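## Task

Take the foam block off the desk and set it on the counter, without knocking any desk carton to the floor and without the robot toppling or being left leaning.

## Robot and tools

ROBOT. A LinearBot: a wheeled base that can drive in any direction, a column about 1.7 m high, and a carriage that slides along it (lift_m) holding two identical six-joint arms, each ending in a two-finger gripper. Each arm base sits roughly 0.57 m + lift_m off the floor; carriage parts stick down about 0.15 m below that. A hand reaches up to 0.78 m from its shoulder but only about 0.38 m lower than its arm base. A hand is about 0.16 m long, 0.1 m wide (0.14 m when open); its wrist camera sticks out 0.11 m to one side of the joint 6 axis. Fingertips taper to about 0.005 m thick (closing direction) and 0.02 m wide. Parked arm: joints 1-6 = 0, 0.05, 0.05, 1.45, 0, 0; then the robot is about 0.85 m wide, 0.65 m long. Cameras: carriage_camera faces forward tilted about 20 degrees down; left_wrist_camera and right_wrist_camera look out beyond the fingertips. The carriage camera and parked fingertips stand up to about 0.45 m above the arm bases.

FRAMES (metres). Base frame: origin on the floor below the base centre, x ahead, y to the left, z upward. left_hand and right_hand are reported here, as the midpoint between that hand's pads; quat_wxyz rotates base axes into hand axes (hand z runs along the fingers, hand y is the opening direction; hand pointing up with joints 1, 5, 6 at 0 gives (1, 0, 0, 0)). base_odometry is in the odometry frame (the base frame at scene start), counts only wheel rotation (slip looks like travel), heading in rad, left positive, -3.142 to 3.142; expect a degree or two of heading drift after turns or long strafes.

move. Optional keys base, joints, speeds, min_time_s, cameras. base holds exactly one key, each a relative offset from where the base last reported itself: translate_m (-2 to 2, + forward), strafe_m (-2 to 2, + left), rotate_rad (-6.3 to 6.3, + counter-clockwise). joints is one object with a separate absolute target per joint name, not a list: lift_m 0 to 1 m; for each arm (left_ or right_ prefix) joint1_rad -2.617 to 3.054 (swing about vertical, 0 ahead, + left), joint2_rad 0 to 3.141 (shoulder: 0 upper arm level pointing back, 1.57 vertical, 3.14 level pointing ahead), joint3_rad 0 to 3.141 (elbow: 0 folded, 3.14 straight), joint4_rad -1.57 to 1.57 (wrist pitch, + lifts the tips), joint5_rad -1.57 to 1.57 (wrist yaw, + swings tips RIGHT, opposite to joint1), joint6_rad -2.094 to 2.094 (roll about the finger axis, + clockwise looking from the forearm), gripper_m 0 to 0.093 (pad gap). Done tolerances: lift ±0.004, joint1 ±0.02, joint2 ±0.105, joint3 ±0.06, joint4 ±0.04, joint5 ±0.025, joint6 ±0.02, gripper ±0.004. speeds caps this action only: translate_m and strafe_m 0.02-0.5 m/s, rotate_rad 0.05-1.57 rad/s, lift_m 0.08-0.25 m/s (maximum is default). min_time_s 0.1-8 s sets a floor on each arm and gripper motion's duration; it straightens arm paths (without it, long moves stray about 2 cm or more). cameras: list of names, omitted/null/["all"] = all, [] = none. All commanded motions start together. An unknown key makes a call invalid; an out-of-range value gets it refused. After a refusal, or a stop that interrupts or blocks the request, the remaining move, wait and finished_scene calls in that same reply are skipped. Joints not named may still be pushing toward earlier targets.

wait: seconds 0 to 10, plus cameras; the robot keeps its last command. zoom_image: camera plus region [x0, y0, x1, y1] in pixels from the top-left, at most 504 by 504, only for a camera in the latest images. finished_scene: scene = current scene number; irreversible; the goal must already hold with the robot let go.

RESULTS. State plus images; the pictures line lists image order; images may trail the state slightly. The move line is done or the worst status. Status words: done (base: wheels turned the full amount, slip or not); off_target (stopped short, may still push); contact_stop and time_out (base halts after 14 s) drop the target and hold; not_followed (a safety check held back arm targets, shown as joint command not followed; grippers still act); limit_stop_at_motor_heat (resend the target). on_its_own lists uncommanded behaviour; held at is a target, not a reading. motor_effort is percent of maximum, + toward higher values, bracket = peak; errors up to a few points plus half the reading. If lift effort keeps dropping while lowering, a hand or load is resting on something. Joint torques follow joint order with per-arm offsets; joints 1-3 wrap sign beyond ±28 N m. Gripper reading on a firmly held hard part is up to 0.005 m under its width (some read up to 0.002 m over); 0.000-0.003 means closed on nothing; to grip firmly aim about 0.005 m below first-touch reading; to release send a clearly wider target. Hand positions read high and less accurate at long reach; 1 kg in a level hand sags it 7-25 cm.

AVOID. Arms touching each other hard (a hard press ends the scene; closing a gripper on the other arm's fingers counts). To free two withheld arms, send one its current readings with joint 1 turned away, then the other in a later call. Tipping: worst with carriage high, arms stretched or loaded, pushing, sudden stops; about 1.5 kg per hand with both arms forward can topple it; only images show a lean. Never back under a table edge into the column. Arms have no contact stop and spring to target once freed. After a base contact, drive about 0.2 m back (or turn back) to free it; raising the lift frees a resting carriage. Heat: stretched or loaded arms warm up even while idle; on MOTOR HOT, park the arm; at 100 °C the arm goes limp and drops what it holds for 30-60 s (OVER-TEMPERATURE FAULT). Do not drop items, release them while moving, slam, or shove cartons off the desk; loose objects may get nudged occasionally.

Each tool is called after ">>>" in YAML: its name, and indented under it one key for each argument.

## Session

>>> move:
  cameras: ["carriage_camera"]

>>> move:
  base: {"rotate_rad": 1.5}
  joints: {"lift_m": 0.7}
  cameras: ["carriage_camera"]

>>> move:
  base: {"rotate_rad": 1.6}
  cameras: ["carriage_camera"]

Scene clock: 0.00 s.
Joint torques (N m): no reading
base_odometry: x=+0.000 y=+0.000 heading=+0.000
base_status: not commanded
joint_positions: lift_m=+0.300 left_joint1_rad=-0.005 left_joint2_rad=+0.047 left_joint3_rad=+0.038 left_joint4_rad=+1.447 left_joint5_rad=-0.039 left_joint6_rad=-0.008 left_gripper_m=+0.09396 right_joint1_rad=+0.004 right_joint2_rad=+0.041 right_joint3_rad=+0.059 right_joint4_rad=+1.485 right_joint5_rad=-0.003 right_joint6_rad=+0.011 right_gripper_m=+0.09396
joint_status: not commanded
motor_effort: lift_m=+30 drive_wheels=-2
left_hand: x=+0.2672 y=+0.3155 z=+1.2819 quat_wxyz=(+0.998, -0.020, +0.066, -0.006) (m; base frame)
right_hand: x=+0.2494 y=-0.3084 z=+1.2885 quat_wxyz=(+0.999, -0.001, +0.034, +0.008) (m; base frame)
pictures: carriage_camera
Images, in order (width x height): carriage_camera 504x504.

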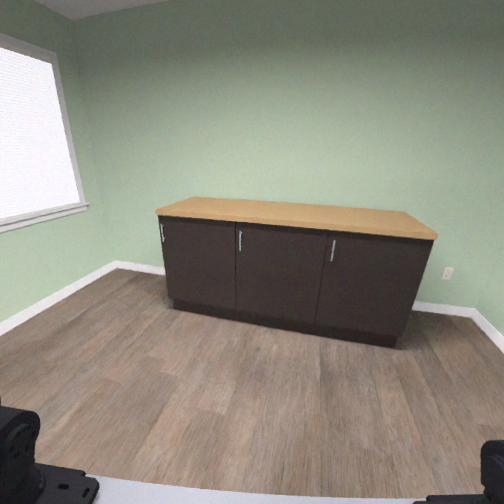

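Scene clock: 3.03 s.
Joint torques (N m): left_arm=[0.46 4.19 6 -0.21 -0.09 -0.05] | right_arm=[-0.05 4.46 6.99 -0.3 0 -0.11]
move: done
base_odometry: x=+0.000 y=+0.000 heading=+1.499
base_status: done
joint_positions: lift_m=+0.700 left_joint1_rad=-0.005 left_joint2_rad=+0.047 left_joint3_rad=+0.038 left_joint4_rad=+1.446 left_joint5_rad=-0.039 left_joint6_rad=-0.008 left_gripper_m=+0.09397 right_joint1_rad=+0.004 right_joint2_rad=+0.041 right_joint3_rad=+0.059 right_joint4_rad=+1.485 right_joint5_rad=-0.003 right_joint6_rad=+0.011 right_gripper_m=+0.09397
joint_status: all done
motor_effort: lift_m=+31(38) drive_wheels=+7(18)
left_hand: x=+0.2673 y=+0.3155 z=+1.6818 quat_wxyz=(+0.998, -0.020, +0.067, -0.006) (m; base frame)
right_hand: x=+0.2494 y=-0.3084 z=+1.6884 quat_wxyz=(+0.999, -0.001, +0.034, +0.008) (m; base frame)
pictures: carriage_camera
Images, in order (width x height): carriage_camera 504x504.

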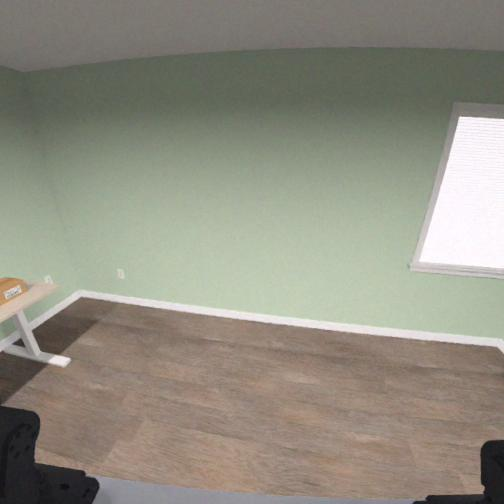

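Scene clock: 6.17 s.
Joint torques (N m): left_arm=[0.55 4.19 6.04 -0.21 -0.1 -0.03] | right_arm=[-0.03 4.51 6.98 -0.29 0 -0.12]
move: done
base_odometry: x=+0.000 y=+0.000 heading=+3.099
base_status: done
joint_positions: lift_m=+0.700 left_joint1_rad=-0.005 left_joint2_rad=+0.047 left_joint3_rad=+0.038 left_joint4_rad=+1.446 left_joint5_rad=-0.039 left_joint6_rad=-0.008 left_gripper_m=+0.09398 right_joint1_rad=+0.004 right_joint2_rad=+0.041 right_joint3_rad=+0.059 right_joint4_rad=+1.485 right_joint5_rad=-0.003 right_joint6_rad=+0.011 right_gripper_m=+0.09398
joint_status: not commanded
motor_effort: lift_m=+31(31) drive_wheels=+7(14)
left_hand: x=+0.2673 y=+0.3155 z=+1.6818 quat_wxyz=(+0.998, -0.020, +0.067, -0.006) (m; base frame)
right_hand: x=+0.2494 y=-0.3084 z=+1.6884 quat_wxyz=(+0.999, -0.001, +0.034, +0.008) (m; base frame)
pictures: carriage_camera
Images, in order (width x height): carriage_camera 504x504.

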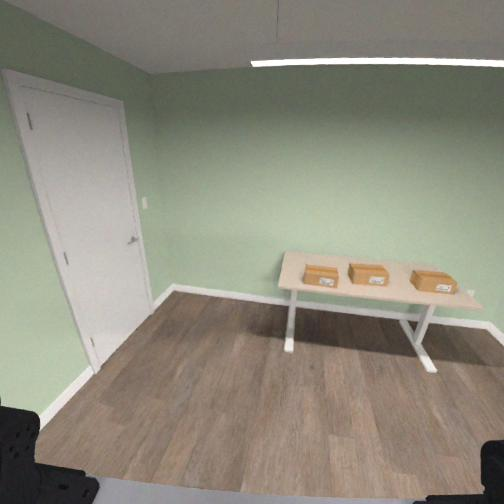

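>>> move:
  base: {"rotate_rad": -0.2}
  cameras: []

>>> move:
  base: {"translate_m": 0.9}
  cameras: ["carriage_camera"]

>>> move:
  base: {"strafe_m": -0.45}
  cameras: ["carriage_camera"]

Scene clock: 17.50 s.
Joint torques (N m): left_arm=[0.55 4.23 6.06 -0.21 -0.1 -0.05] | right_arm=[-0.05 4.51 6.99 -0.3 0 -0.11]
move: done
base_odometry: x=+0.000 y=+0.000 heading=+2.899
base_status: done
joint_positions: lift_m=+0.700 left_joint1_rad=-0.005 left_joint2_rad=+0.047 left_joint3_rad=+0.038 left_joint4_rad=+1.446 left_joint5_rad=-0.039 left_joint6_rad=-0.008 left_gripper_m=+0.09398 right_joint1_rad=+0.004 right_joint2_rad=+0.041 right_joint3_rad=+0.059 right_joint4_rad=+1.485 right_joint5_rad=-0.003 right_joint6_rad=+0.011 right_gripper_m=+0.09398
joint_status: not commanded
motor_effort: lift_m=+31(31) drive_wheels=-7(14)
left_hand: x=+0.2673 y=+0.3155 z=+1.6818 quat_wxyz=(+0.998, -0.020, +0.067, -0.006) (m; base frame)
right_hand: x=+0.2494 y=-0.3084 z=+1.6884 quat_wxyz=(+0.999, -0.001, +0.034, +0.008) (m; base frame)
pictures: none
No camera images: "cameras" was empty.

Scene clock: 21.60 s.
Joint torques (N m): left_arm=[0.57 4.21 6.02 -0.21 -0.09 -0.04] | right_arm=[-0.03 4.49 6.99 -0.28 0.01 -0.11]
move: done
base_odometry: x=-0.874 y=+0.214 heading=+2.901
base_status: done
joint_positions: lift_m=+0.700 left_joint1_rad=-0.005 left_joint2_rad=+0.047 left_joint3_rad=+0.038 left_joint4_rad=+1.445 left_joint5_rad=-0.039 left_joint6_rad=-0.008 left_gripper_m=+0.09398 right_joint1_rad=+0.004 right_joint2_rad=+0.041 right_joint3_rad=+0.059 right_joint4_rad=+1.485 right_joint5_rad=-0.003 right_joint6_rad=+0.011 right_gripper_m=+0.09398
joint_status: not commanded
motor_effort: lift_m=+31(31) drive_wheels=-12(24)
left_hand: x=+0.2676 y=+0.3155 z=+1.6817 quat_wxyz=(+0.998, -0.020, +0.067, -0.006) (m; base frame)
right_hand: x=+0.2496 y=-0.3084 z=+1.6884 quat_wxyz=(+0.999, -0.001, +0.034, +0.008) (m; base frame)
pictures: carriage_camera
Images, in order (width x height): carriage_camera 504x504.

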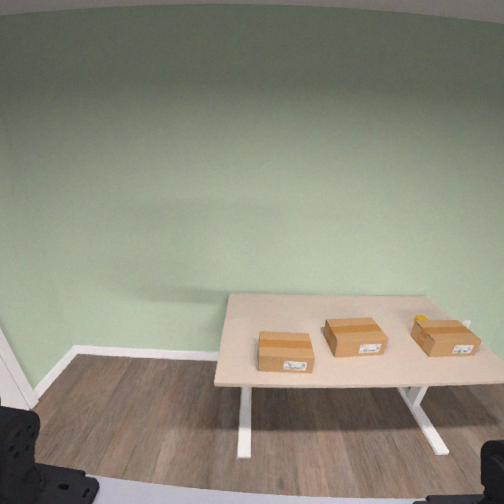

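Scene clock: 24.57 s.
Joint torques (N m): left_arm=[0.51 4.25 6.01 -0.2 -0.1 -0.05] | right_arm=[-0.06 4.46 6.98 -0.28 -0.01 -0.11]
move: done
base_odometry: x=-0.767 y=+0.651 heading=+2.901
base_status: done
joint_positions: lift_m=+0.700 left_joint1_rad=-0.005 left_joint2_rad=+0.047 left_joint3_rad=+0.038 left_joint4_rad=+1.445 left_joint5_rad=-0.039 left_joint6_rad=-0.008 left_gripper_m=+0.09398 right_joint1_rad=+0.004 right_joint2_rad=+0.041 right_joint3_rad=+0.059 right_joint4_rad=+1.485 right_joint5_rad=-0.003 right_joint6_rad=+0.011 right_gripper_m=+0.09398
joint_status: not commanded
motor_effort: lift_m=+31(31) drive_wheels=-4(12)
left_hand: x=+0.2676 y=+0.3155 z=+1.6817 quat_wxyz=(+0.998, -0.020, +0.067, -0.005) (m; base frame)
right_hand: x=+0.2496 y=-0.3084 z=+1.6884 quat_wxyz=(+0.999, -0.001, +0.034, +0.008) (m; base frame)
pictures: carriage_camera
Images, in order (width x height): carriage_camera 504x504.

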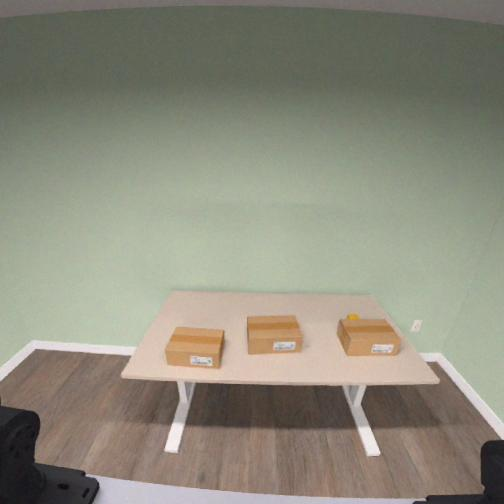

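>>> zoom_image:
  camera: "carriage_camera"
  region: [310, 290, 440, 380]

Scaled by 3.877 from the camera's 504x504 image, which has a finer 720x720 frame.

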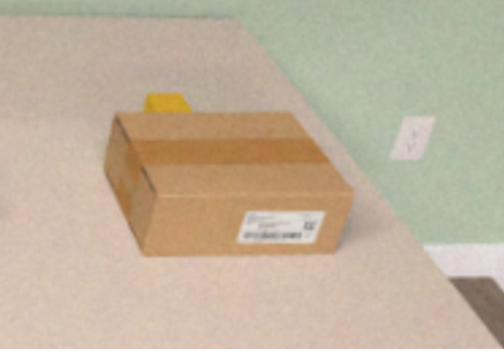

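>>> move:
  base: {"strafe_m": -0.28}
  cameras: []

>>> move:
  base: {"translate_m": 0.55}
  speeds: {"translate_m": 0.3}
  cameras: ["carriage_camera"]

Scene clock: 47.43 s.
Joint torques (N m): left_arm=[0.46 4.23 6.01 -0.21 -0.09 -0.04] | right_arm=[-0.03 4.49 7.01 -0.28 0 -0.11]
move: done
base_odometry: x=-0.701 y=+0.923 heading=+2.901
base_status: done
joint_positions: lift_m=+0.700 left_joint1_rad=-0.005 left_joint2_rad=+0.047 left_joint3_rad=+0.038 left_joint4_rad=+1.446 left_joint5_rad=-0.039 left_joint6_rad=-0.008 left_gripper_m=+0.09398 right_joint1_rad=+0.005 right_joint2_rad=+0.041 right_joint3_rad=+0.059 right_joint4_rad=+1.485 right_joint5_rad=-0.003 right_joint6_rad=+0.011 right_gripper_m=+0.09398
joint_status: not commanded
motor_effort: lift_m=+31(31) drive_wheels=-5(10)
left_hand: x=+0.2675 y=+0.3155 z=+1.6817 quat_wxyz=(+0.998, -0.020, +0.067, -0.005) (m; base frame)
right_hand: x=+0.2496 y=-0.3084 z=+1.6884 quat_wxyz=(+0.999, -0.001, +0.034, +0.008) (m; base frame)
pictures: none
No camera images: "cameras" was empty.

Scene clock: 50.90 s.
Joint torques (N m): left_arm=[0.54 4.15 6.08 -0.23 -0.09 -0.05] | right_arm=[-0.12 4.51 7.05 -0.28 0.01 -0.12]
move: done
base_odometry: x=-1.235 y=+1.055 heading=+2.901
base_status: done
joint_positions: lift_m=+0.700 left_joint1_rad=-0.005 left_joint2_rad=+0.047 left_joint3_rad=+0.038 left_joint4_rad=+1.447 left_joint5_rad=-0.039 left_joint6_rad=-0.008 left_gripper_m=+0.09398 right_joint1_rad=+0.005 right_joint2_rad=+0.041 right_joint3_rad=+0.059 right_joint4_rad=+1.485 right_joint5_rad=-0.003 right_joint6_rad=+0.011 right_gripper_m=+0.09398
joint_status: not commanded
motor_effort: lift_m=+31(31) drive_wheels=-7(14)
left_hand: x=+0.2672 y=+0.3155 z=+1.6818 quat_wxyz=(+0.998, -0.020, +0.066, -0.005) (m; base frame)
right_hand: x=+0.2496 y=-0.3084 z=+1.6884 quat_wxyz=(+0.999, -0.001, +0.034, +0.008) (m; base frame)
pictures: carriage_camera
Images, in order (width x height): carriage_camera 504x504.

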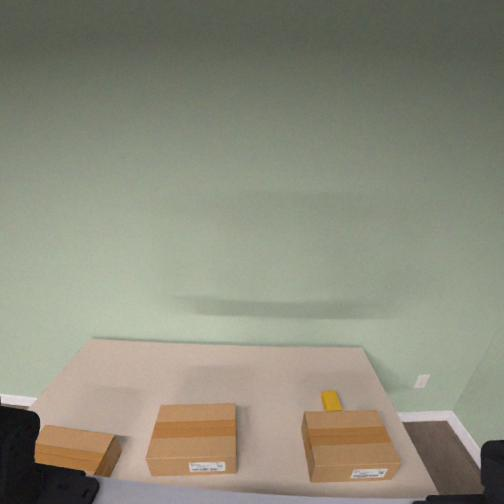

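>>> zoom_image:
  camera: "carriage_camera"
  region: [280, 370, 410, 490]

Scaled by 3.877 from the camera's 504x504 image, which has a finer 720x720 frame.

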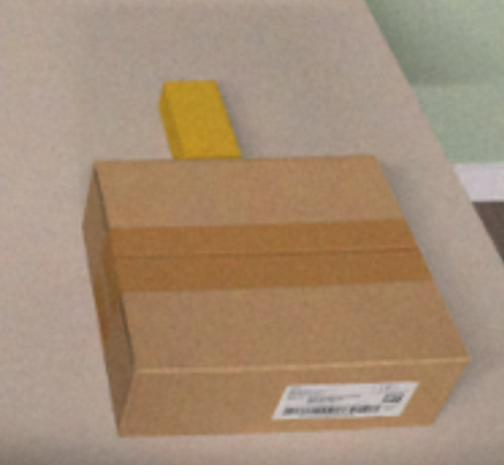

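>>> move:
  base: {"translate_m": 0.07}
  joints: {"right_joint1_rad": -0.01, "right_joint2_rad": 2.78, "right_joint3_rad": 1.8925, "right_joint4_rad": -0.6835, "right_joint5_rad": 0, "right_joint6_rad": 0}
  min_time_s: 2.5
  cameras: ["carriage_camera", "right_wrist_camera"]

Scene clock: 73.77 s.
Joint torques (N m): left_arm=[0.53 4.22 5.93 -0.18 -0.09 -0.04] | right_arm=[-0.95 -13.74 7.97 0.16 0.04 -0.23]
move: done
base_odometry: x=-1.303 y=+1.072 heading=+2.900
base_status: done
joint_positions: lift_m=+0.700 left_joint1_rad=-0.005 left_joint2_rad=+0.047 left_joint3_rad=+0.038 left_joint4_rad=+1.445 left_joint5_rad=-0.039 left_joint6_rad=-0.008 left_gripper_m=+0.09398 right_joint1_rad=+0.001 right_joint2_rad=+2.776 right_joint3_rad=+1.872 right_joint4_rad=-0.664 right_joint5_rad=-0.003 right_joint6_rad=+0.011 right_gripper_m=+0.09398
joint_status: all done
motor_effort: lift_m=+31(31) drive_wheels=-5(11)
left_hand: x=+0.2676 y=+0.3155 z=+1.6817 quat_wxyz=(+0.998, -0.020, +0.067, -0.005) (m; base frame)
right_hand: x=+0.6987 y=-0.3082 z=+1.0608 quat_wxyz=(+0.001, +0.005, +1.000, +0.001) (m; base frame)
pictures: carriage_camera, right_wrist_camera
Images, in order (width x height): carriage_camera 504x504, right_wrist_camera 504x504.

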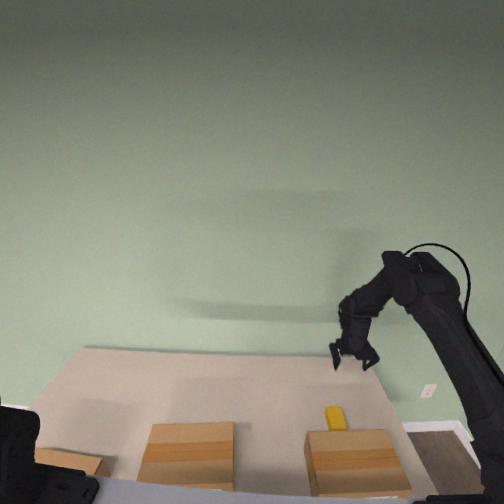

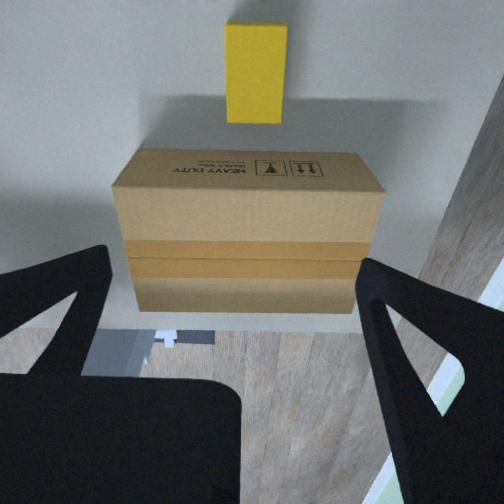

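>>> move:
  joints: {"right_joint1_rad": -0.028, "right_joint2_rad": 2.822, "right_joint3_rad": 1.983, "right_joint4_rad": -0.732, "lift_m": 0.52}
  min_time_s: 1.5
  cameras: ["carriage_camera", "right_wrist_camera"]

Scene clock: 108.83 s.
Joint torques (N m): left_arm=[0.51 4.19 6.02 -0.19 -0.09 -0.04] | right_arm=[-0.77 -14 8.21 0.14 0.04 -0.24]
move: done
base_odometry: x=-1.303 y=+1.072 heading=+2.900
base_status: not commanded
joint_positions: lift_m=+0.520 left_joint1_rad=-0.005 left_joint2_rad=+0.047 left_joint3_rad=+0.038 left_joint4_rad=+1.445 left_joint5_rad=-0.039 left_joint6_rad=-0.008 left_gripper_m=+0.09398 right_joint1_rad=-0.020 right_joint2_rad=+2.819 right_joint3_rad=+1.961 right_joint4_rad=-0.712 right_joint5_rad=-0.003 right_joint6_rad=+0.011 right_gripper_m=+0.09398
joint_status: all done
motor_effort: lift_m=+28(28) drive_wheels=-4(7)
left_hand: x=+0.2676 y=+0.3155 z=+1.5020 quat_wxyz=(+0.998, -0.020, +0.067, -0.005) (m; base frame)
right_hand: x=+0.7088 y=-0.3178 z=+0.8800 quat_wxyz=(+0.000, +0.015, +1.000, +0.001) (m; base frame)
pictures: carriage_camera, right_wrist_camera
Images, in order (width x height): carriage_camera 504x504, right_wrist_camera 504x504.

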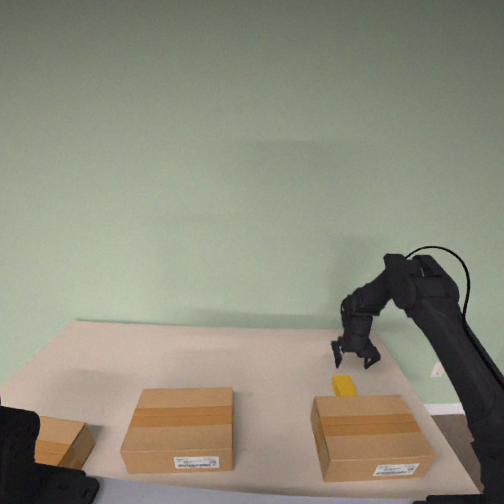

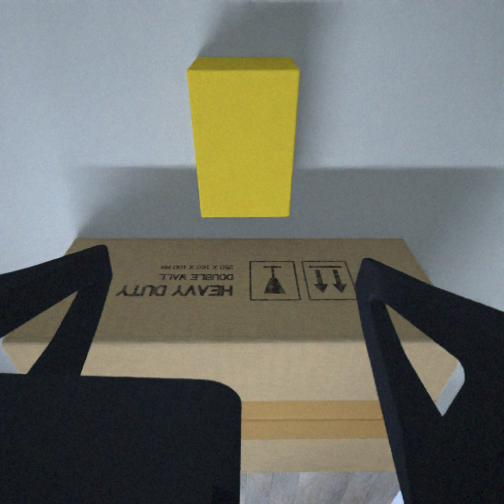

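>>> move:
  joints: {"lift_m": 0.42}
  speeds: {"lift_m": 0.15}
  cameras: ["carriage_camera", "right_wrist_camera"]

Scene clock: 126.37 s.
Joint torques (N m): left_arm=[0.51 4.23 6.04 -0.21 -0.09 -0.06] | right_arm=[-0.76 -14.84 7.41 0.22 0.05 -0.23]
move: done
base_odometry: x=-1.303 y=+1.072 heading=+2.900
base_status: not commanded
joint_positions: lift_m=+0.420 left_joint1_rad=-0.005 left_joint2_rad=+0.047 left_joint3_rad=+0.038 left_joint4_rad=+1.445 left_joint5_rad=-0.039 left_joint6_rad=-0.008 left_gripper_m=+0.09398 right_joint1_rad=-0.020 right_joint2_rad=+2.827 right_joint3_rad=+1.969 right_joint4_rad=-0.721 right_joint5_rad=-0.003 right_joint6_rad=+0.011 right_gripper_m=+0.09398
joint_status: all done
motor_effort: lift_m=+28(28) drive_wheels=-5(6)
left_hand: x=+0.2676 y=+0.3155 z=+1.4020 quat_wxyz=(+0.998, -0.020, +0.067, -0.005) (m; base frame)
right_hand: x=+0.7073 y=-0.3178 z=+0.7777 quat_wxyz=(-0.004, +0.015, +1.000, +0.001) (m; base frame)
pictures: carriage_camera, right_wrist_camera
Images, in order (width x height): carriage_camera 504x504, right_wrist_camera 504x504.

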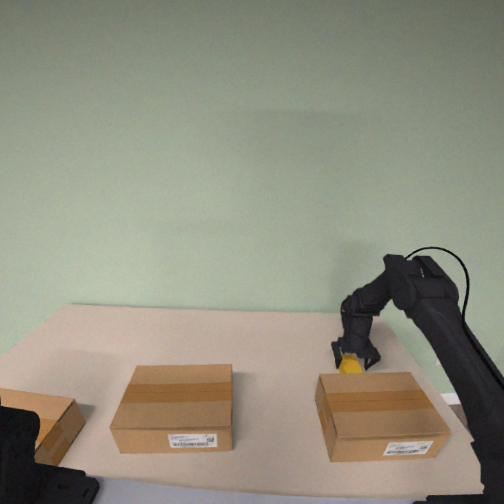

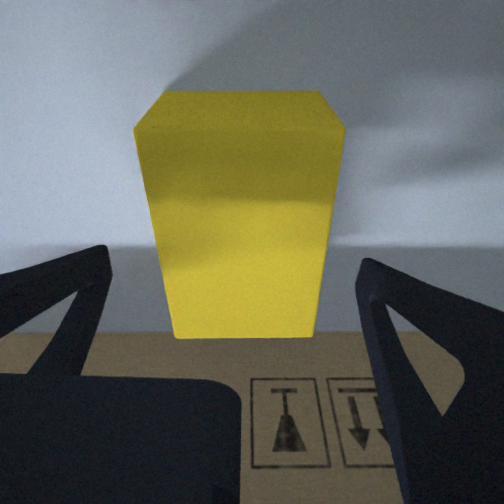

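>>> move:
  joints: {"lift_m": 0.4}
  speeds: {"lift_m": 0.08}
  cameras: ["right_wrist_camera"]

>>> move:
  joints: {"right_gripper_m": 0.06}
  min_time_s: 1.0
  cameras: ["right_wrist_camera"]

Scene clock: 138.67 s.
Joint torques (N m): left_arm=[0.73 4.23 5.97 -0.2 -0.09 -0.05] | right_arm=[-0.75 -15.01 7.19 0.24 0.04 -0.22]
move: done
base_odometry: x=-1.303 y=+1.072 heading=+2.900
base_status: not commanded
joint_positions: lift_m=+0.400 left_joint1_rad=-0.005 left_joint2_rad=+0.047 left_joint3_rad=+0.038 left_joint4_rad=+1.445 left_joint5_rad=-0.039 left_joint6_rad=-0.008 left_gripper_m=+0.09398 right_joint1_rad=-0.020 right_joint2_rad=+2.829 right_joint3_rad=+1.971 right_joint4_rad=-0.722 right_joint5_rad=-0.003 right_joint6_rad=+0.011 right_gripper_m=+0.09398
joint_status: all done
motor_effort: lift_m=+28(28) drive_wheels=-6(6)
left_hand: x=+0.2676 y=+0.3155 z=+1.3820 quat_wxyz=(+0.998, -0.020, +0.067, -0.005) (m; base frame)
right_hand: x=+0.7071 y=-0.3178 z=+0.7573 quat_wxyz=(-0.005, +0.015, +1.000, +0.001) (m; base frame)
pictures: right_wrist_camera
Images, in order (width x height): right_wrist_camera 504x504.

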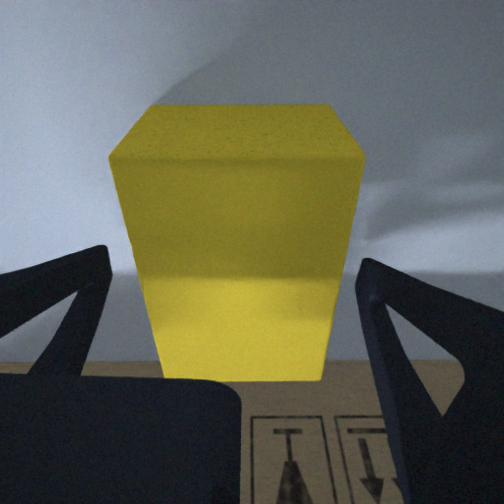

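Scene clock: 139.97 s.
Joint torques (N m): left_arm=[0.5 4.27 6.01 -0.2 -0.1 -0.05] | right_arm=[-0.8 -14.99 7.21 0.23 0.04 -0.23]
move: done
base_odometry: x=-1.303 y=+1.072 heading=+2.900
base_status: not commanded
joint_positions: lift_m=+0.400 left_joint1_rad=-0.005 left_joint2_rad=+0.047 left_joint3_rad=+0.038 left_joint4_rad=+1.445 left_joint5_rad=-0.039 left_joint6_rad=-0.008 left_gripper_m=+0.09398 right_joint1_rad=-0.020 right_joint2_rad=+2.829 right_joint3_rad=+1.971 right_joint4_rad=-0.722 right_joint5_rad=-0.002 right_joint6_rad=+0.011 right_gripper_m=+0.06017
joint_status: all done
motor_effort: lift_m=+28(28) drive_wheels=+1(6)
left_hand: x=+0.2676 y=+0.3155 z=+1.3820 quat_wxyz=(+0.998, -0.020, +0.067, -0.005) (m; base frame)
right_hand: x=+0.7071 y=-0.3179 z=+0.7573 quat_wxyz=(-0.005, +0.015, +1.000, +0.001) (m; base frame)
pictures: right_wrist_camera
Images, in order (width x height): right_wrist_camera 504x504.

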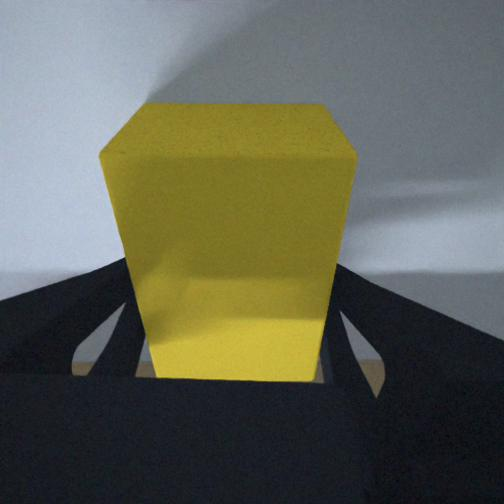

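>>> move:
  joints: {"right_gripper_m": 0.052}
  min_time_s: 0.8
  cameras: []

>>> move:
  joints: {"right_gripper_m": 0.044}
  min_time_s: 0.8
  cameras: ["right_wrist_camera"]

Scene clock: 144.67 s.
Joint torques (N m): left_arm=[0.57 4.27 5.98 -0.18 -0.09 -0.04] | right_arm=[-0.73 -15.01 7.19 0.23 0.04 -0.23]
move: off_target
base_odometry: x=-1.303 y=+1.072 heading=+2.900
base_status: not commanded
joint_positions: lift_m=+0.400 left_joint1_rad=-0.005 left_joint2_rad=+0.047 left_joint3_rad=+0.038 left_joint4_rad=+1.445 left_joint5_rad=-0.039 left_joint6_rad=-0.008 left_gripper_m=+0.09398 right_joint1_rad=-0.020 right_joint2_rad=+2.829 right_joint3_rad=+1.971 right_joint4_rad=-0.722 right_joint5_rad=-0.002 right_joint6_rad=+0.011 right_gripper_m=+0.05701
joint_status: right_gripper_m off_target (ended at +0.05703, target +0.05200)
motor_effort: lift_m=+28(28) drive_wheels=+1(3)
left_hand: x=+0.2676 y=+0.3155 z=+1.3820 quat_wxyz=(+0.998, -0.020, +0.067, -0.005) (m; base frame)
right_hand: x=+0.7071 y=-0.3179 z=+0.7573 quat_wxyz=(-0.005, +0.015, +1.000, +0.001) (m; base frame)
pictures: none
No camera images: "cameras" was empty.

Scene clock: 145.77 s.
Joint torques (N m): left_arm=[0.55 4.19 6.02 -0.2 -0.1 -0.05] | right_arm=[-0.72 -14.99 7.21 0.24 0.04 -0.23]
move: off_target
base_odometry: x=-1.303 y=+1.072 heading=+2.900
base_status: not commanded
joint_positions: lift_m=+0.400 left_joint1_rad=-0.005 left_joint2_rad=+0.047 left_joint3_rad=+0.038 left_joint4_rad=+1.445 left_joint5_rad=-0.039 left_joint6_rad=-0.008 left_gripper_m=+0.09398 right_joint1_rad=-0.020 right_joint2_rad=+2.829 right_joint3_rad=+1.971 right_joint4_rad=-0.722 right_joint5_rad=-0.002 right_joint6_rad=+0.011 right_gripper_m=+0.05700
joint_status: right_gripper_m off_target (ended at +0.05700, target +0.04400)
motor_effort: lift_m=+28(28) drive_wheels=+3(3)
left_hand: x=+0.2676 y=+0.3155 z=+1.3820 quat_wxyz=(+0.998, -0.020, +0.067, -0.005) (m; base frame)
right_hand: x=+0.7071 y=-0.3179 z=+0.7573 quat_wxyz=(-0.005, +0.015, +1.000, +0.001) (m; base frame)
pictures: right_wrist_camera
Images, in order (width x height): right_wrist_camera 504x504.

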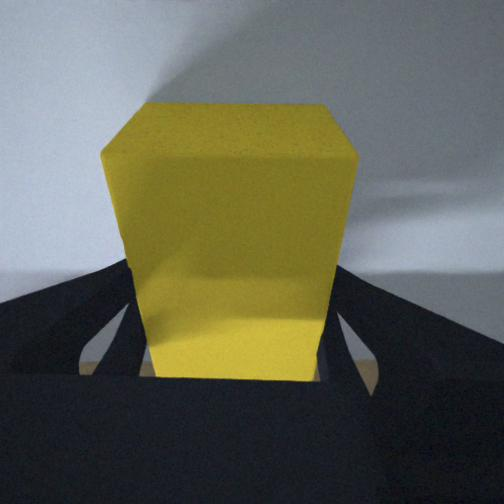

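>>> move:
  joints: {"lift_m": 0.6}
  speeds: {"lift_m": 0.15}
  cameras: ["carriage_camera", "right_wrist_camera"]

>>> move:
  base: {"translate_m": -0.6}
  speeds: {"translate_m": 0.35}
  cameras: ["carriage_camera"]

>>> move:
  base: {"rotate_rad": 3.1416}
  speeds: {"rotate_rad": 0.9}
  joints: {"right_joint1_rad": 0.0, "right_joint2_rad": 1.2, "right_joint3_rad": 1.2, "right_joint4_rad": -1.57}
  min_time_s: 2.5
  cameras: ["carriage_camera", "right_wrist_camera"]

Scene clock: 164.90 s.
Joint torques (N m): left_arm=[0.59 4.25 6.06 -0.19 -0.09 -0.05] | right_arm=[-0.77 -15.28 7.08 0.24 0.04 -0.22]
move: done
base_odometry: x=-1.303 y=+1.072 heading=+2.900
base_status: not commanded
joint_positions: lift_m=+0.600 left_joint1_rad=-0.005 left_joint2_rad=+0.047 left_joint3_rad=+0.038 left_joint4_rad=+1.445 left_joint5_rad=-0.039 left_joint6_rad=-0.008 left_gripper_m=+0.09398 right_joint1_rad=-0.020 right_joint2_rad=+2.832 right_joint3_rad=+1.972 right_joint4_rad=-0.724 right_joint5_rad=-0.002 right_joint6_rad=+0.011 right_gripper_m=+0.05700
joint_status: all done
motor_effort: lift_m=+31(38) drive_wheels=+4(7)
left_hand: x=+0.2676 y=+0.3155 z=+1.5817 quat_wxyz=(+0.998, -0.020, +0.067, -0.005) (m; base frame)
right_hand: x=+0.7062 y=-0.3179 z=+0.9558 quat_wxyz=(-0.007, +0.015, +1.000, +0.001) (m; base frame)
pictures: carriage_camera, right_wrist_camera
Images, in order (width x height): carriage_camera 504x504, right_wrist_camera 504x504.

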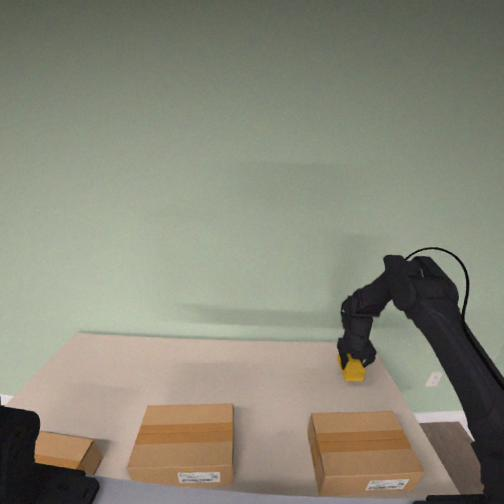

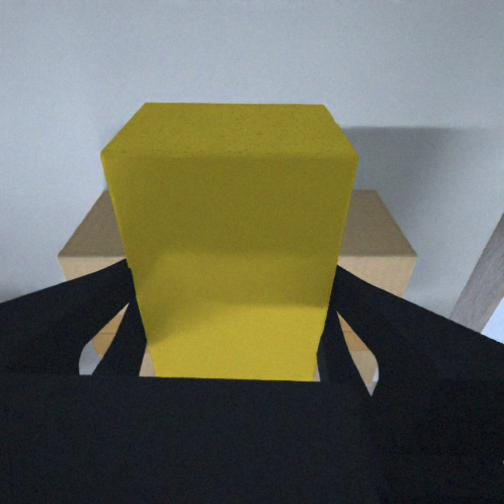

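Scene clock: 168.43 s.
Joint torques (N m): left_arm=[0.58 4.18 6.02 -0.19 -0.08 -0.05] | right_arm=[-0.77 -15.31 7.02 0.24 0.05 -0.24]
move: done
base_odometry: x=-0.720 y=+0.929 heading=+2.900
base_status: done
joint_positions: lift_m=+0.600 left_joint1_rad=-0.005 left_joint2_rad=+0.047 left_joint3_rad=+0.038 left_joint4_rad=+1.444 left_joint5_rad=-0.040 left_joint6_rad=-0.008 left_gripper_m=+0.09398 right_joint1_rad=-0.020 right_joint2_rad=+2.832 right_joint3_rad=+1.972 right_joint4_rad=-0.724 right_joint5_rad=-0.002 right_joint6_rad=+0.011 right_gripper_m=+0.05700
joint_status: not commanded
motor_effort: lift_m=+31(31) drive_wheels=-3(14)
left_hand: x=+0.2677 y=+0.3157 z=+1.5817 quat_wxyz=(+0.998, -0.020, +0.068, -0.005) (m; base frame)
right_hand: x=+0.7061 y=-0.3179 z=+0.9558 quat_wxyz=(-0.007, +0.015, +1.000, +0.001) (m; base frame)
pictures: carriage_camera
Images, in order (width x height): carriage_camera 504x504.

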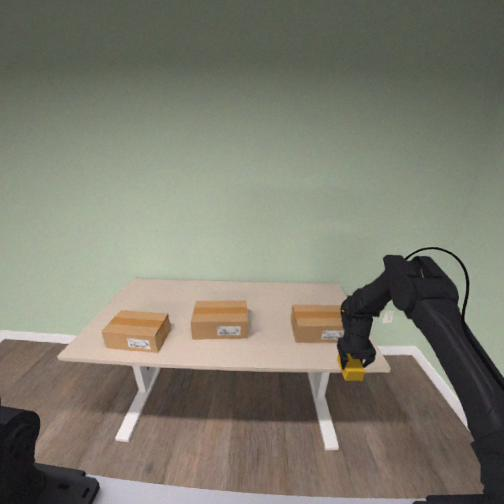

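Scene clock: 173.37 s.
Joint torques (N m): left_arm=[0.51 4.23 6.06 -0.18 -0.08 -0.05] | right_arm=[0.59 -4.36 6.57 0.22 0.03 -0.22]
move: done
base_odometry: x=-0.720 y=+0.929 heading=-0.242
base_status: done
joint_positions: lift_m=+0.600 left_joint1_rad=-0.005 left_joint2_rad=+0.047 left_joint3_rad=+0.038 left_joint4_rad=+1.444 left_joint5_rad=-0.040 left_joint6_rad=-0.008 left_gripper_m=+0.09399 right_joint1_rad=-0.007 right_joint2_rad=+1.215 right_joint3_rad=+1.205 right_joint4_rad=-1.542 right_joint5_rad=-0.002 right_joint6_rad=+0.011 right_gripper_m=+0.05689
joint_status: all done
joint sent to its limit — right_joint4_rad, lower limit.
motor_effort: lift_m=+31(31) drive_wheels=+5(15)
left_hand: x=+0.2677 y=+0.3157 z=+1.5817 quat_wxyz=(+0.998, -0.020, +0.068, -0.005) (m; base frame)
right_hand: x=+0.4110 y=-0.3100 z=+1.3270 quat_wxyz=(+0.009, +0.009, +1.000, +0.001) (m; base frame)
pictures: carriage_camera, right_wrist_camera
Images, in order (width x height): carriage_camera 504x504, right_wrist_camera 504x504.

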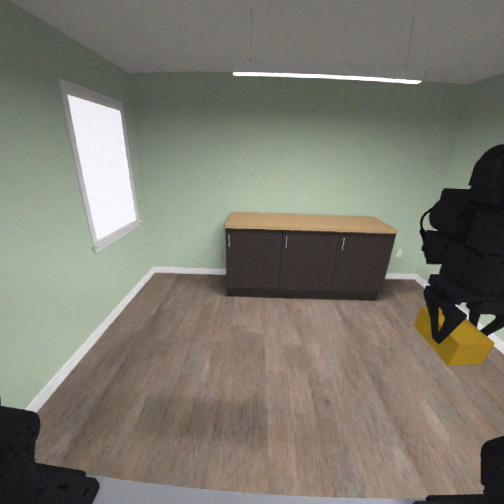

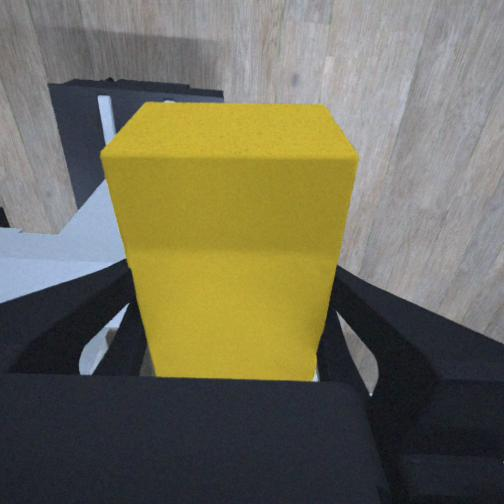

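>>> move:
  base: {"translate_m": 1.6}
  speeds: {"translate_m": 0.45}
  joints: {"lift_m": 0.7}
  cameras: ["carriage_camera"]

Scene clock: 184.93 s.
Joint torques (N m): left_arm=[0.59 4.31 5.91 -0.15 -0.08 -0.05] | right_arm=[0.65 -3.36 7.38 0.3 0.03 -0.23]
move: done
base_odometry: x=+0.834 y=+0.549 heading=-0.240
base_status: done
joint_positions: lift_m=+0.700 left_joint1_rad=-0.005 left_joint2_rad=+0.047 left_joint3_rad=+0.038 left_joint4_rad=+1.444 left_joint5_rad=-0.040 left_joint6_rad=-0.008 left_gripper_m=+0.09399 right_joint1_rad=-0.007 right_joint2_rad=+1.206 right_joint3_rad=+1.198 right_joint4_rad=-1.552 right_joint5_rad=-0.002 right_joint6_rad=+0.011 right_gripper_m=+0.05688
joint_status: all done
motor_effort: lift_m=+31(37) drive_wheels=-11(24)
left_hand: x=+0.2677 y=+0.3157 z=+1.6817 quat_wxyz=(+0.998, -0.020, +0.068, -0.005) (m; base frame)
right_hand: x=+0.4066 y=-0.3100 z=+1.4267 quat_wxyz=(+0.005, +0.009, +1.000, +0.001) (m; base frame)
pictures: carriage_camera
Images, in order (width x height): carriage_camera 504x504.

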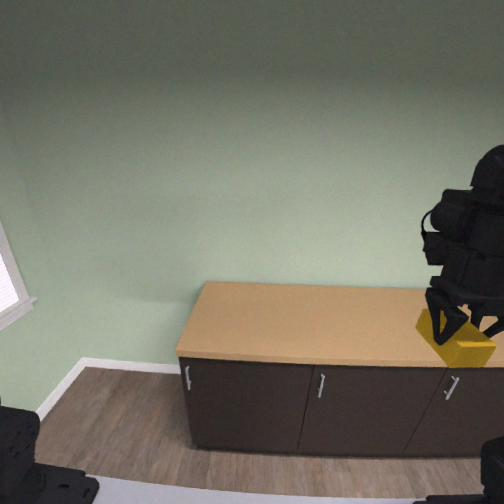

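>>> move:
  base: {"translate_m": 0.4}
  speeds: {"translate_m": 0.3}
  cameras: ["carriage_camera"]

>>> move:
  joints: {"right_joint1_rad": 0.0, "right_joint2_rad": 2.672, "right_joint3_rad": 1.643, "right_joint4_rad": -0.542}
  min_time_s: 2.0
  cameras: ["carriage_camera", "right_wrist_camera"]

Scene clock: 198.97 s.
Joint torques (N m): left_arm=[0.54 4.26 6 -0.2 -0.1 -0.04] | right_arm=[0.62 -3.28 7.24 0.31 0.03 -0.23]
move: done
base_odometry: x=+1.223 y=+0.454 heading=-0.239
base_status: done
joint_positions: lift_m=+0.700 left_joint1_rad=-0.005 left_joint2_rad=+0.047 left_joint3_rad=+0.038 left_joint4_rad=+1.446 left_joint5_rad=-0.040 left_joint6_rad=-0.008 left_gripper_m=+0.09399 right_joint1_rad=-0.007 right_joint2_rad=+1.205 right_joint3_rad=+1.198 right_joint4_rad=-1.554 right_joint5_rad=-0.002 right_joint6_rad=+0.011 right_gripper_m=+0.05688
joint_status: not commanded
motor_effort: lift_m=+31(31) drive_wheels=-10(19)
left_hand: x=+0.2673 y=+0.3157 z=+1.6818 quat_wxyz=(+0.998, -0.020, +0.067, -0.005) (m; base frame)
right_hand: x=+0.4062 y=-0.3100 z=+1.4267 quat_wxyz=(+0.005, +0.009, +1.000, +0.001) (m; base frame)
pictures: carriage_camera
Images, in order (width x height): carriage_camera 504x504.

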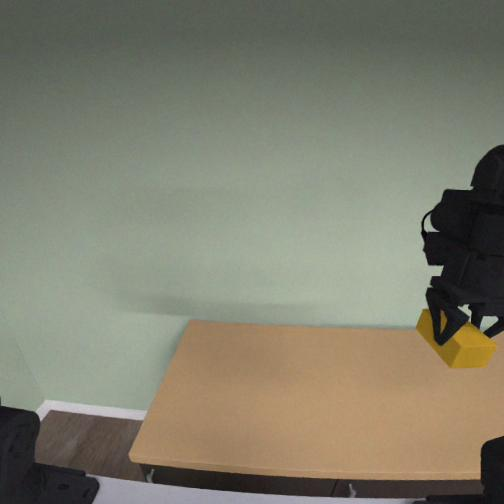

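Scene clock: 201.33 s.
Joint torques (N m): left_arm=[0.55 4.22 6.05 -0.21 -0.08 -0.05] | right_arm=[0.58 -12.68 7.06 0.51 0.03 -0.22]
move: done
base_odometry: x=+1.223 y=+0.454 heading=-0.239
base_status: not commanded
joint_positions: lift_m=+0.700 left_joint1_rad=-0.005 left_joint2_rad=+0.047 left_joint3_rad=+0.038 left_joint4_rad=+1.446 left_joint5_rad=-0.040 left_joint6_rad=-0.008 left_gripper_m=+0.09399 right_joint1_rad=-0.007 right_joint2_rad=+2.669 right_joint3_rad=+1.624 right_joint4_rad=-0.564 right_joint5_rad=-0.002 right_joint6_rad=+0.011 right_gripper_m=+0.05688
joint_status: all done
motor_effort: lift_m=+31(31) drive_wheels=+6(11)
left_hand: x=+0.2673 y=+0.3157 z=+1.6818 quat_wxyz=(+0.998, -0.020, +0.067, -0.005) (m; base frame)
right_hand: x=+0.6536 y=-0.3118 z=+1.0607 quat_wxyz=(-0.019, +0.009, +1.000, +0.001) (m; base frame)
pictures: carriage_camera, right_wrist_camera
Images, in order (width x height): carriage_camera 504x504, right_wrist_camera 504x504.

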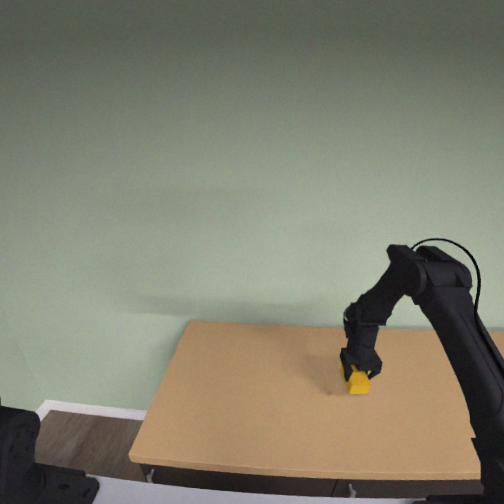

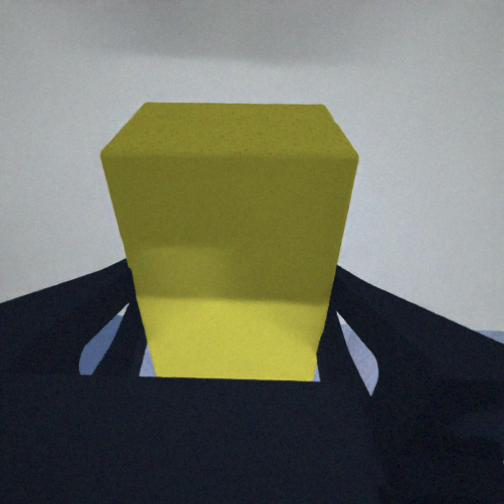

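>>> move:
  joints: {"right_joint4_rad": -0.513, "lift_m": 0.615}
  speeds: {"lift_m": 0.15}
  cameras: ["right_wrist_camera"]

>>> move:
  joints: {"lift_m": 0.597}
  speeds: {"lift_m": 0.08}
  cameras: ["right_wrist_camera"]

>>> move:
  joints: {"lift_m": 0.589}
  speeds: {"lift_m": 0.08}
  cameras: ["right_wrist_camera"]

Scene clock: 212.83 s.
Joint torques (N m): left_arm=[0.65 4.22 5.97 -0.21 -0.08 -0.05] | right_arm=[0.62 -13.61 6.58 0.52 0.03 -0.23]
move: done
base_odometry: x=+1.223 y=+0.454 heading=-0.239
base_status: not commanded
joint_positions: lift_m=+0.615 left_joint1_rad=-0.005 left_joint2_rad=+0.047 left_joint3_rad=+0.038 left_joint4_rad=+1.446 left_joint5_rad=-0.040 left_joint6_rad=-0.008 left_gripper_m=+0.09399 right_joint1_rad=-0.007 right_joint2_rad=+2.677 right_joint3_rad=+1.629 right_joint4_rad=-0.529 right_joint5_rad=-0.002 right_joint6_rad=+0.011 right_gripper_m=+0.05688
joint_status: all done
motor_effort: lift_m=+28(28) drive_wheels=-10(11)
left_hand: x=+0.2673 y=+0.3157 z=+1.5971 quat_wxyz=(+0.998, -0.020, +0.067, -0.005) (m; base frame)
right_hand: x=+0.6616 y=-0.3119 z=+0.9731 quat_wxyz=(-0.003, +0.009, +1.000, +0.001) (m; base frame)
pictures: right_wrist_camera
Images, in order (width x height): right_wrist_camera 504x504.

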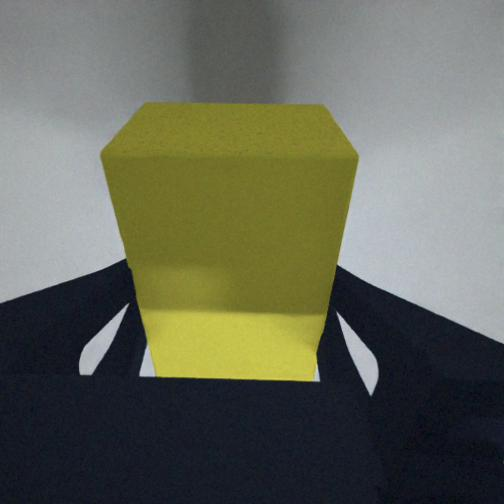

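Scene clock: 213.43 s.
Joint torques (N m): left_arm=[0.53 4.23 5.96 -0.2 -0.09 -0.04] | right_arm=[0.59 -13.81 6.35 0.5 0.03 -0.24]
move: done
base_odometry: x=+1.223 y=+0.454 heading=-0.239
base_status: not commanded
joint_positions: lift_m=+0.597 left_joint1_rad=-0.005 left_joint2_rad=+0.047 left_joint3_rad=+0.038 left_joint4_rad=+1.446 left_joint5_rad=-0.040 left_joint6_rad=-0.008 left_gripper_m=+0.09399 right_joint1_rad=-0.007 right_joint2_rad=+2.679 right_joint3_rad=+1.631 right_joint4_rad=-0.525 right_joint5_rad=-0.002 right_joint6_rad=+0.011 right_gripper_m=+0.05688
joint_status: all done
motor_effort: lift_m=+27(28) drive_wheels=-10(11)
left_hand: x=+0.2673 y=+0.3157 z=+1.5791 quat_wxyz=(+0.998, -0.020, +0.067, -0.005) (m; base frame)
right_hand: x=+0.6630 y=-0.3119 z=+0.9550 quat_wxyz=(-0.001, +0.009, +1.000, +0.001) (m; base frame)
pictures: right_wrist_camera
Images, in order (width x height): right_wrist_camera 504x504.

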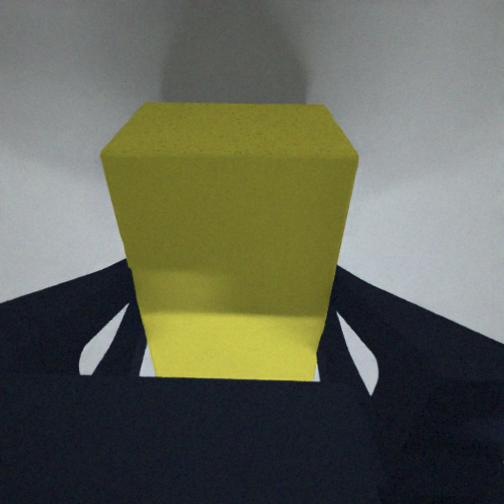

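Scene clock: 213.90 s.
Joint torques (N m): left_arm=[0.54 4.21 6 -0.21 -0.08 -0.05] | right_arm=[0.59 -13.96 6.23 0.45 0.03 -0.21]
move: done
base_odometry: x=+1.223 y=+0.454 heading=-0.239
base_status: not commanded
joint_positions: lift_m=+0.589 left_joint1_rad=-0.005 left_joint2_rad=+0.047 left_joint3_rad=+0.038 left_joint4_rad=+1.446 left_joint5_rad=-0.040 left_joint6_rad=-0.008 left_gripper_m=+0.09399 right_joint1_rad=-0.007 right_joint2_rad=+2.681 right_joint3_rad=+1.633 right_joint4_rad=-0.521 right_joint5_rad=-0.002 right_joint6_rad=+0.011 right_gripper_m=+0.05688
joint_status: all done
motor_effort: lift_m=+27(29) drive_wheels=+7(11)
left_hand: x=+0.2673 y=+0.3157 z=+1.5711 quat_wxyz=(+0.998, -0.020, +0.067, -0.005) (m; base frame)
right_hand: x=+0.6639 y=-0.3119 z=+0.9463 quat_wxyz=(+0.001, +0.009, +1.000, +0.001) (m; base frame)
pictures: right_wrist_camera
Images, in order (width x height): right_wrist_camera 504x504.

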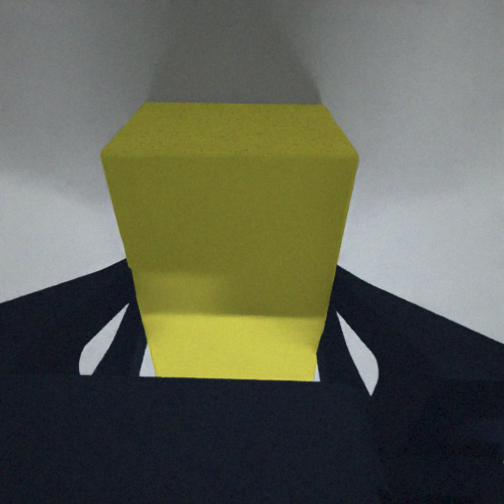

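>>> move:
  joints: {"lift_m": 0.581}
  speeds: {"lift_m": 0.08}
  cameras: ["right_wrist_camera"]

>>> move:
  joints: {"lift_m": 0.573}
  speeds: {"lift_m": 0.08}
  cameras: ["right_wrist_camera"]

Scene clock: 217.40 s.
Joint torques (N m): left_arm=[0.57 4.22 5.93 -0.23 -0.08 -0.04] | right_arm=[0.59 -12.79 5.93 0.69 0.04 -0.22]
move: done
base_odometry: x=+1.223 y=+0.454 heading=-0.239
base_status: not commanded
joint_positions: lift_m=+0.581 left_joint1_rad=-0.005 left_joint2_rad=+0.047 left_joint3_rad=+0.038 left_joint4_rad=+1.446 left_joint5_rad=-0.040 left_joint6_rad=-0.008 left_gripper_m=+0.09399 right_joint1_rad=-0.007 right_joint2_rad=+2.669 right_joint3_rad=+1.637 right_joint4_rad=-0.543 right_joint5_rad=-0.002 right_joint6_rad=+0.011 right_gripper_m=+0.05688
joint_status: all done
motor_effort: lift_m=+25(27) drive_wheels=+5(11)
left_hand: x=+0.2673 y=+0.3157 z=+1.5633 quat_wxyz=(+0.998, -0.020, +0.067, -0.005) (m; base frame)
right_hand: x=+0.6638 y=-0.3119 z=+0.9442 quat_wxyz=(-0.002, +0.009, +1.000, +0.001) (m; base frame)
pictures: right_wrist_camera
Images, in order (width x height): right_wrist_camera 504x504.

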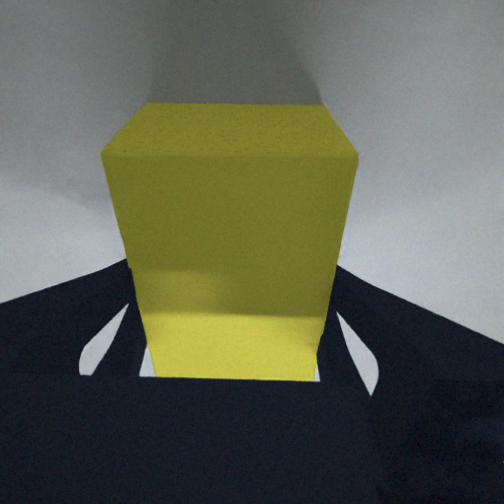

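Scene clock: 217.87 s.
Joint torques (N m): left_arm=[0.59 4.25 5.94 -0.23 -0.1 -0.05] | right_arm=[0.61 -11.19 5.65 0.96 0.04 -0.23]
move: done
base_odometry: x=+1.223 y=+0.454 heading=-0.239
base_status: not commanded
joint_positions: lift_m=+0.573 left_joint1_rad=-0.005 left_joint2_rad=+0.047 left_joint3_rad=+0.038 left_joint4_rad=+1.446 left_joint5_rad=-0.040 left_joint6_rad=-0.008 left_gripper_m=+0.09399 right_joint1_rad=-0.007 right_joint2_rad=+2.652 right_joint3_rad=+1.640 right_joint4_rad=-0.569 right_joint5_rad=-0.002 right_joint6_rad=+0.011 right_gripper_m=+0.05688
joint_status: all done
motor_effort: lift_m=+25(25) drive_wheels=+7(12)
left_hand: x=+0.2673 y=+0.3157 z=+1.5553 quat_wxyz=(+0.998, -0.020, +0.067, -0.005) (m; base frame)
right_hand: x=+0.6637 y=-0.3119 z=+0.9436 quat_wxyz=(-0.005, +0.009, +1.000, +0.001) (m; base frame)
pictures: right_wrist_camera
Images, in order (width x height): right_wrist_camera 504x504.

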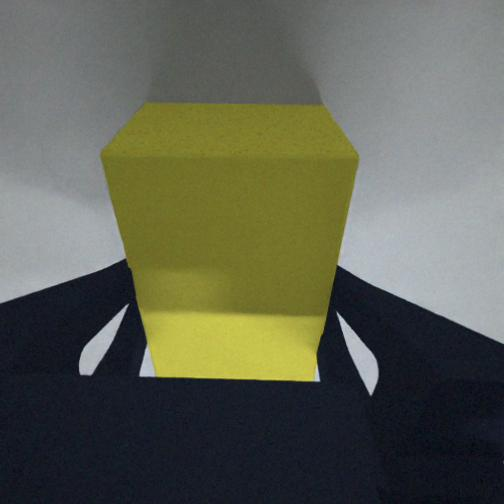

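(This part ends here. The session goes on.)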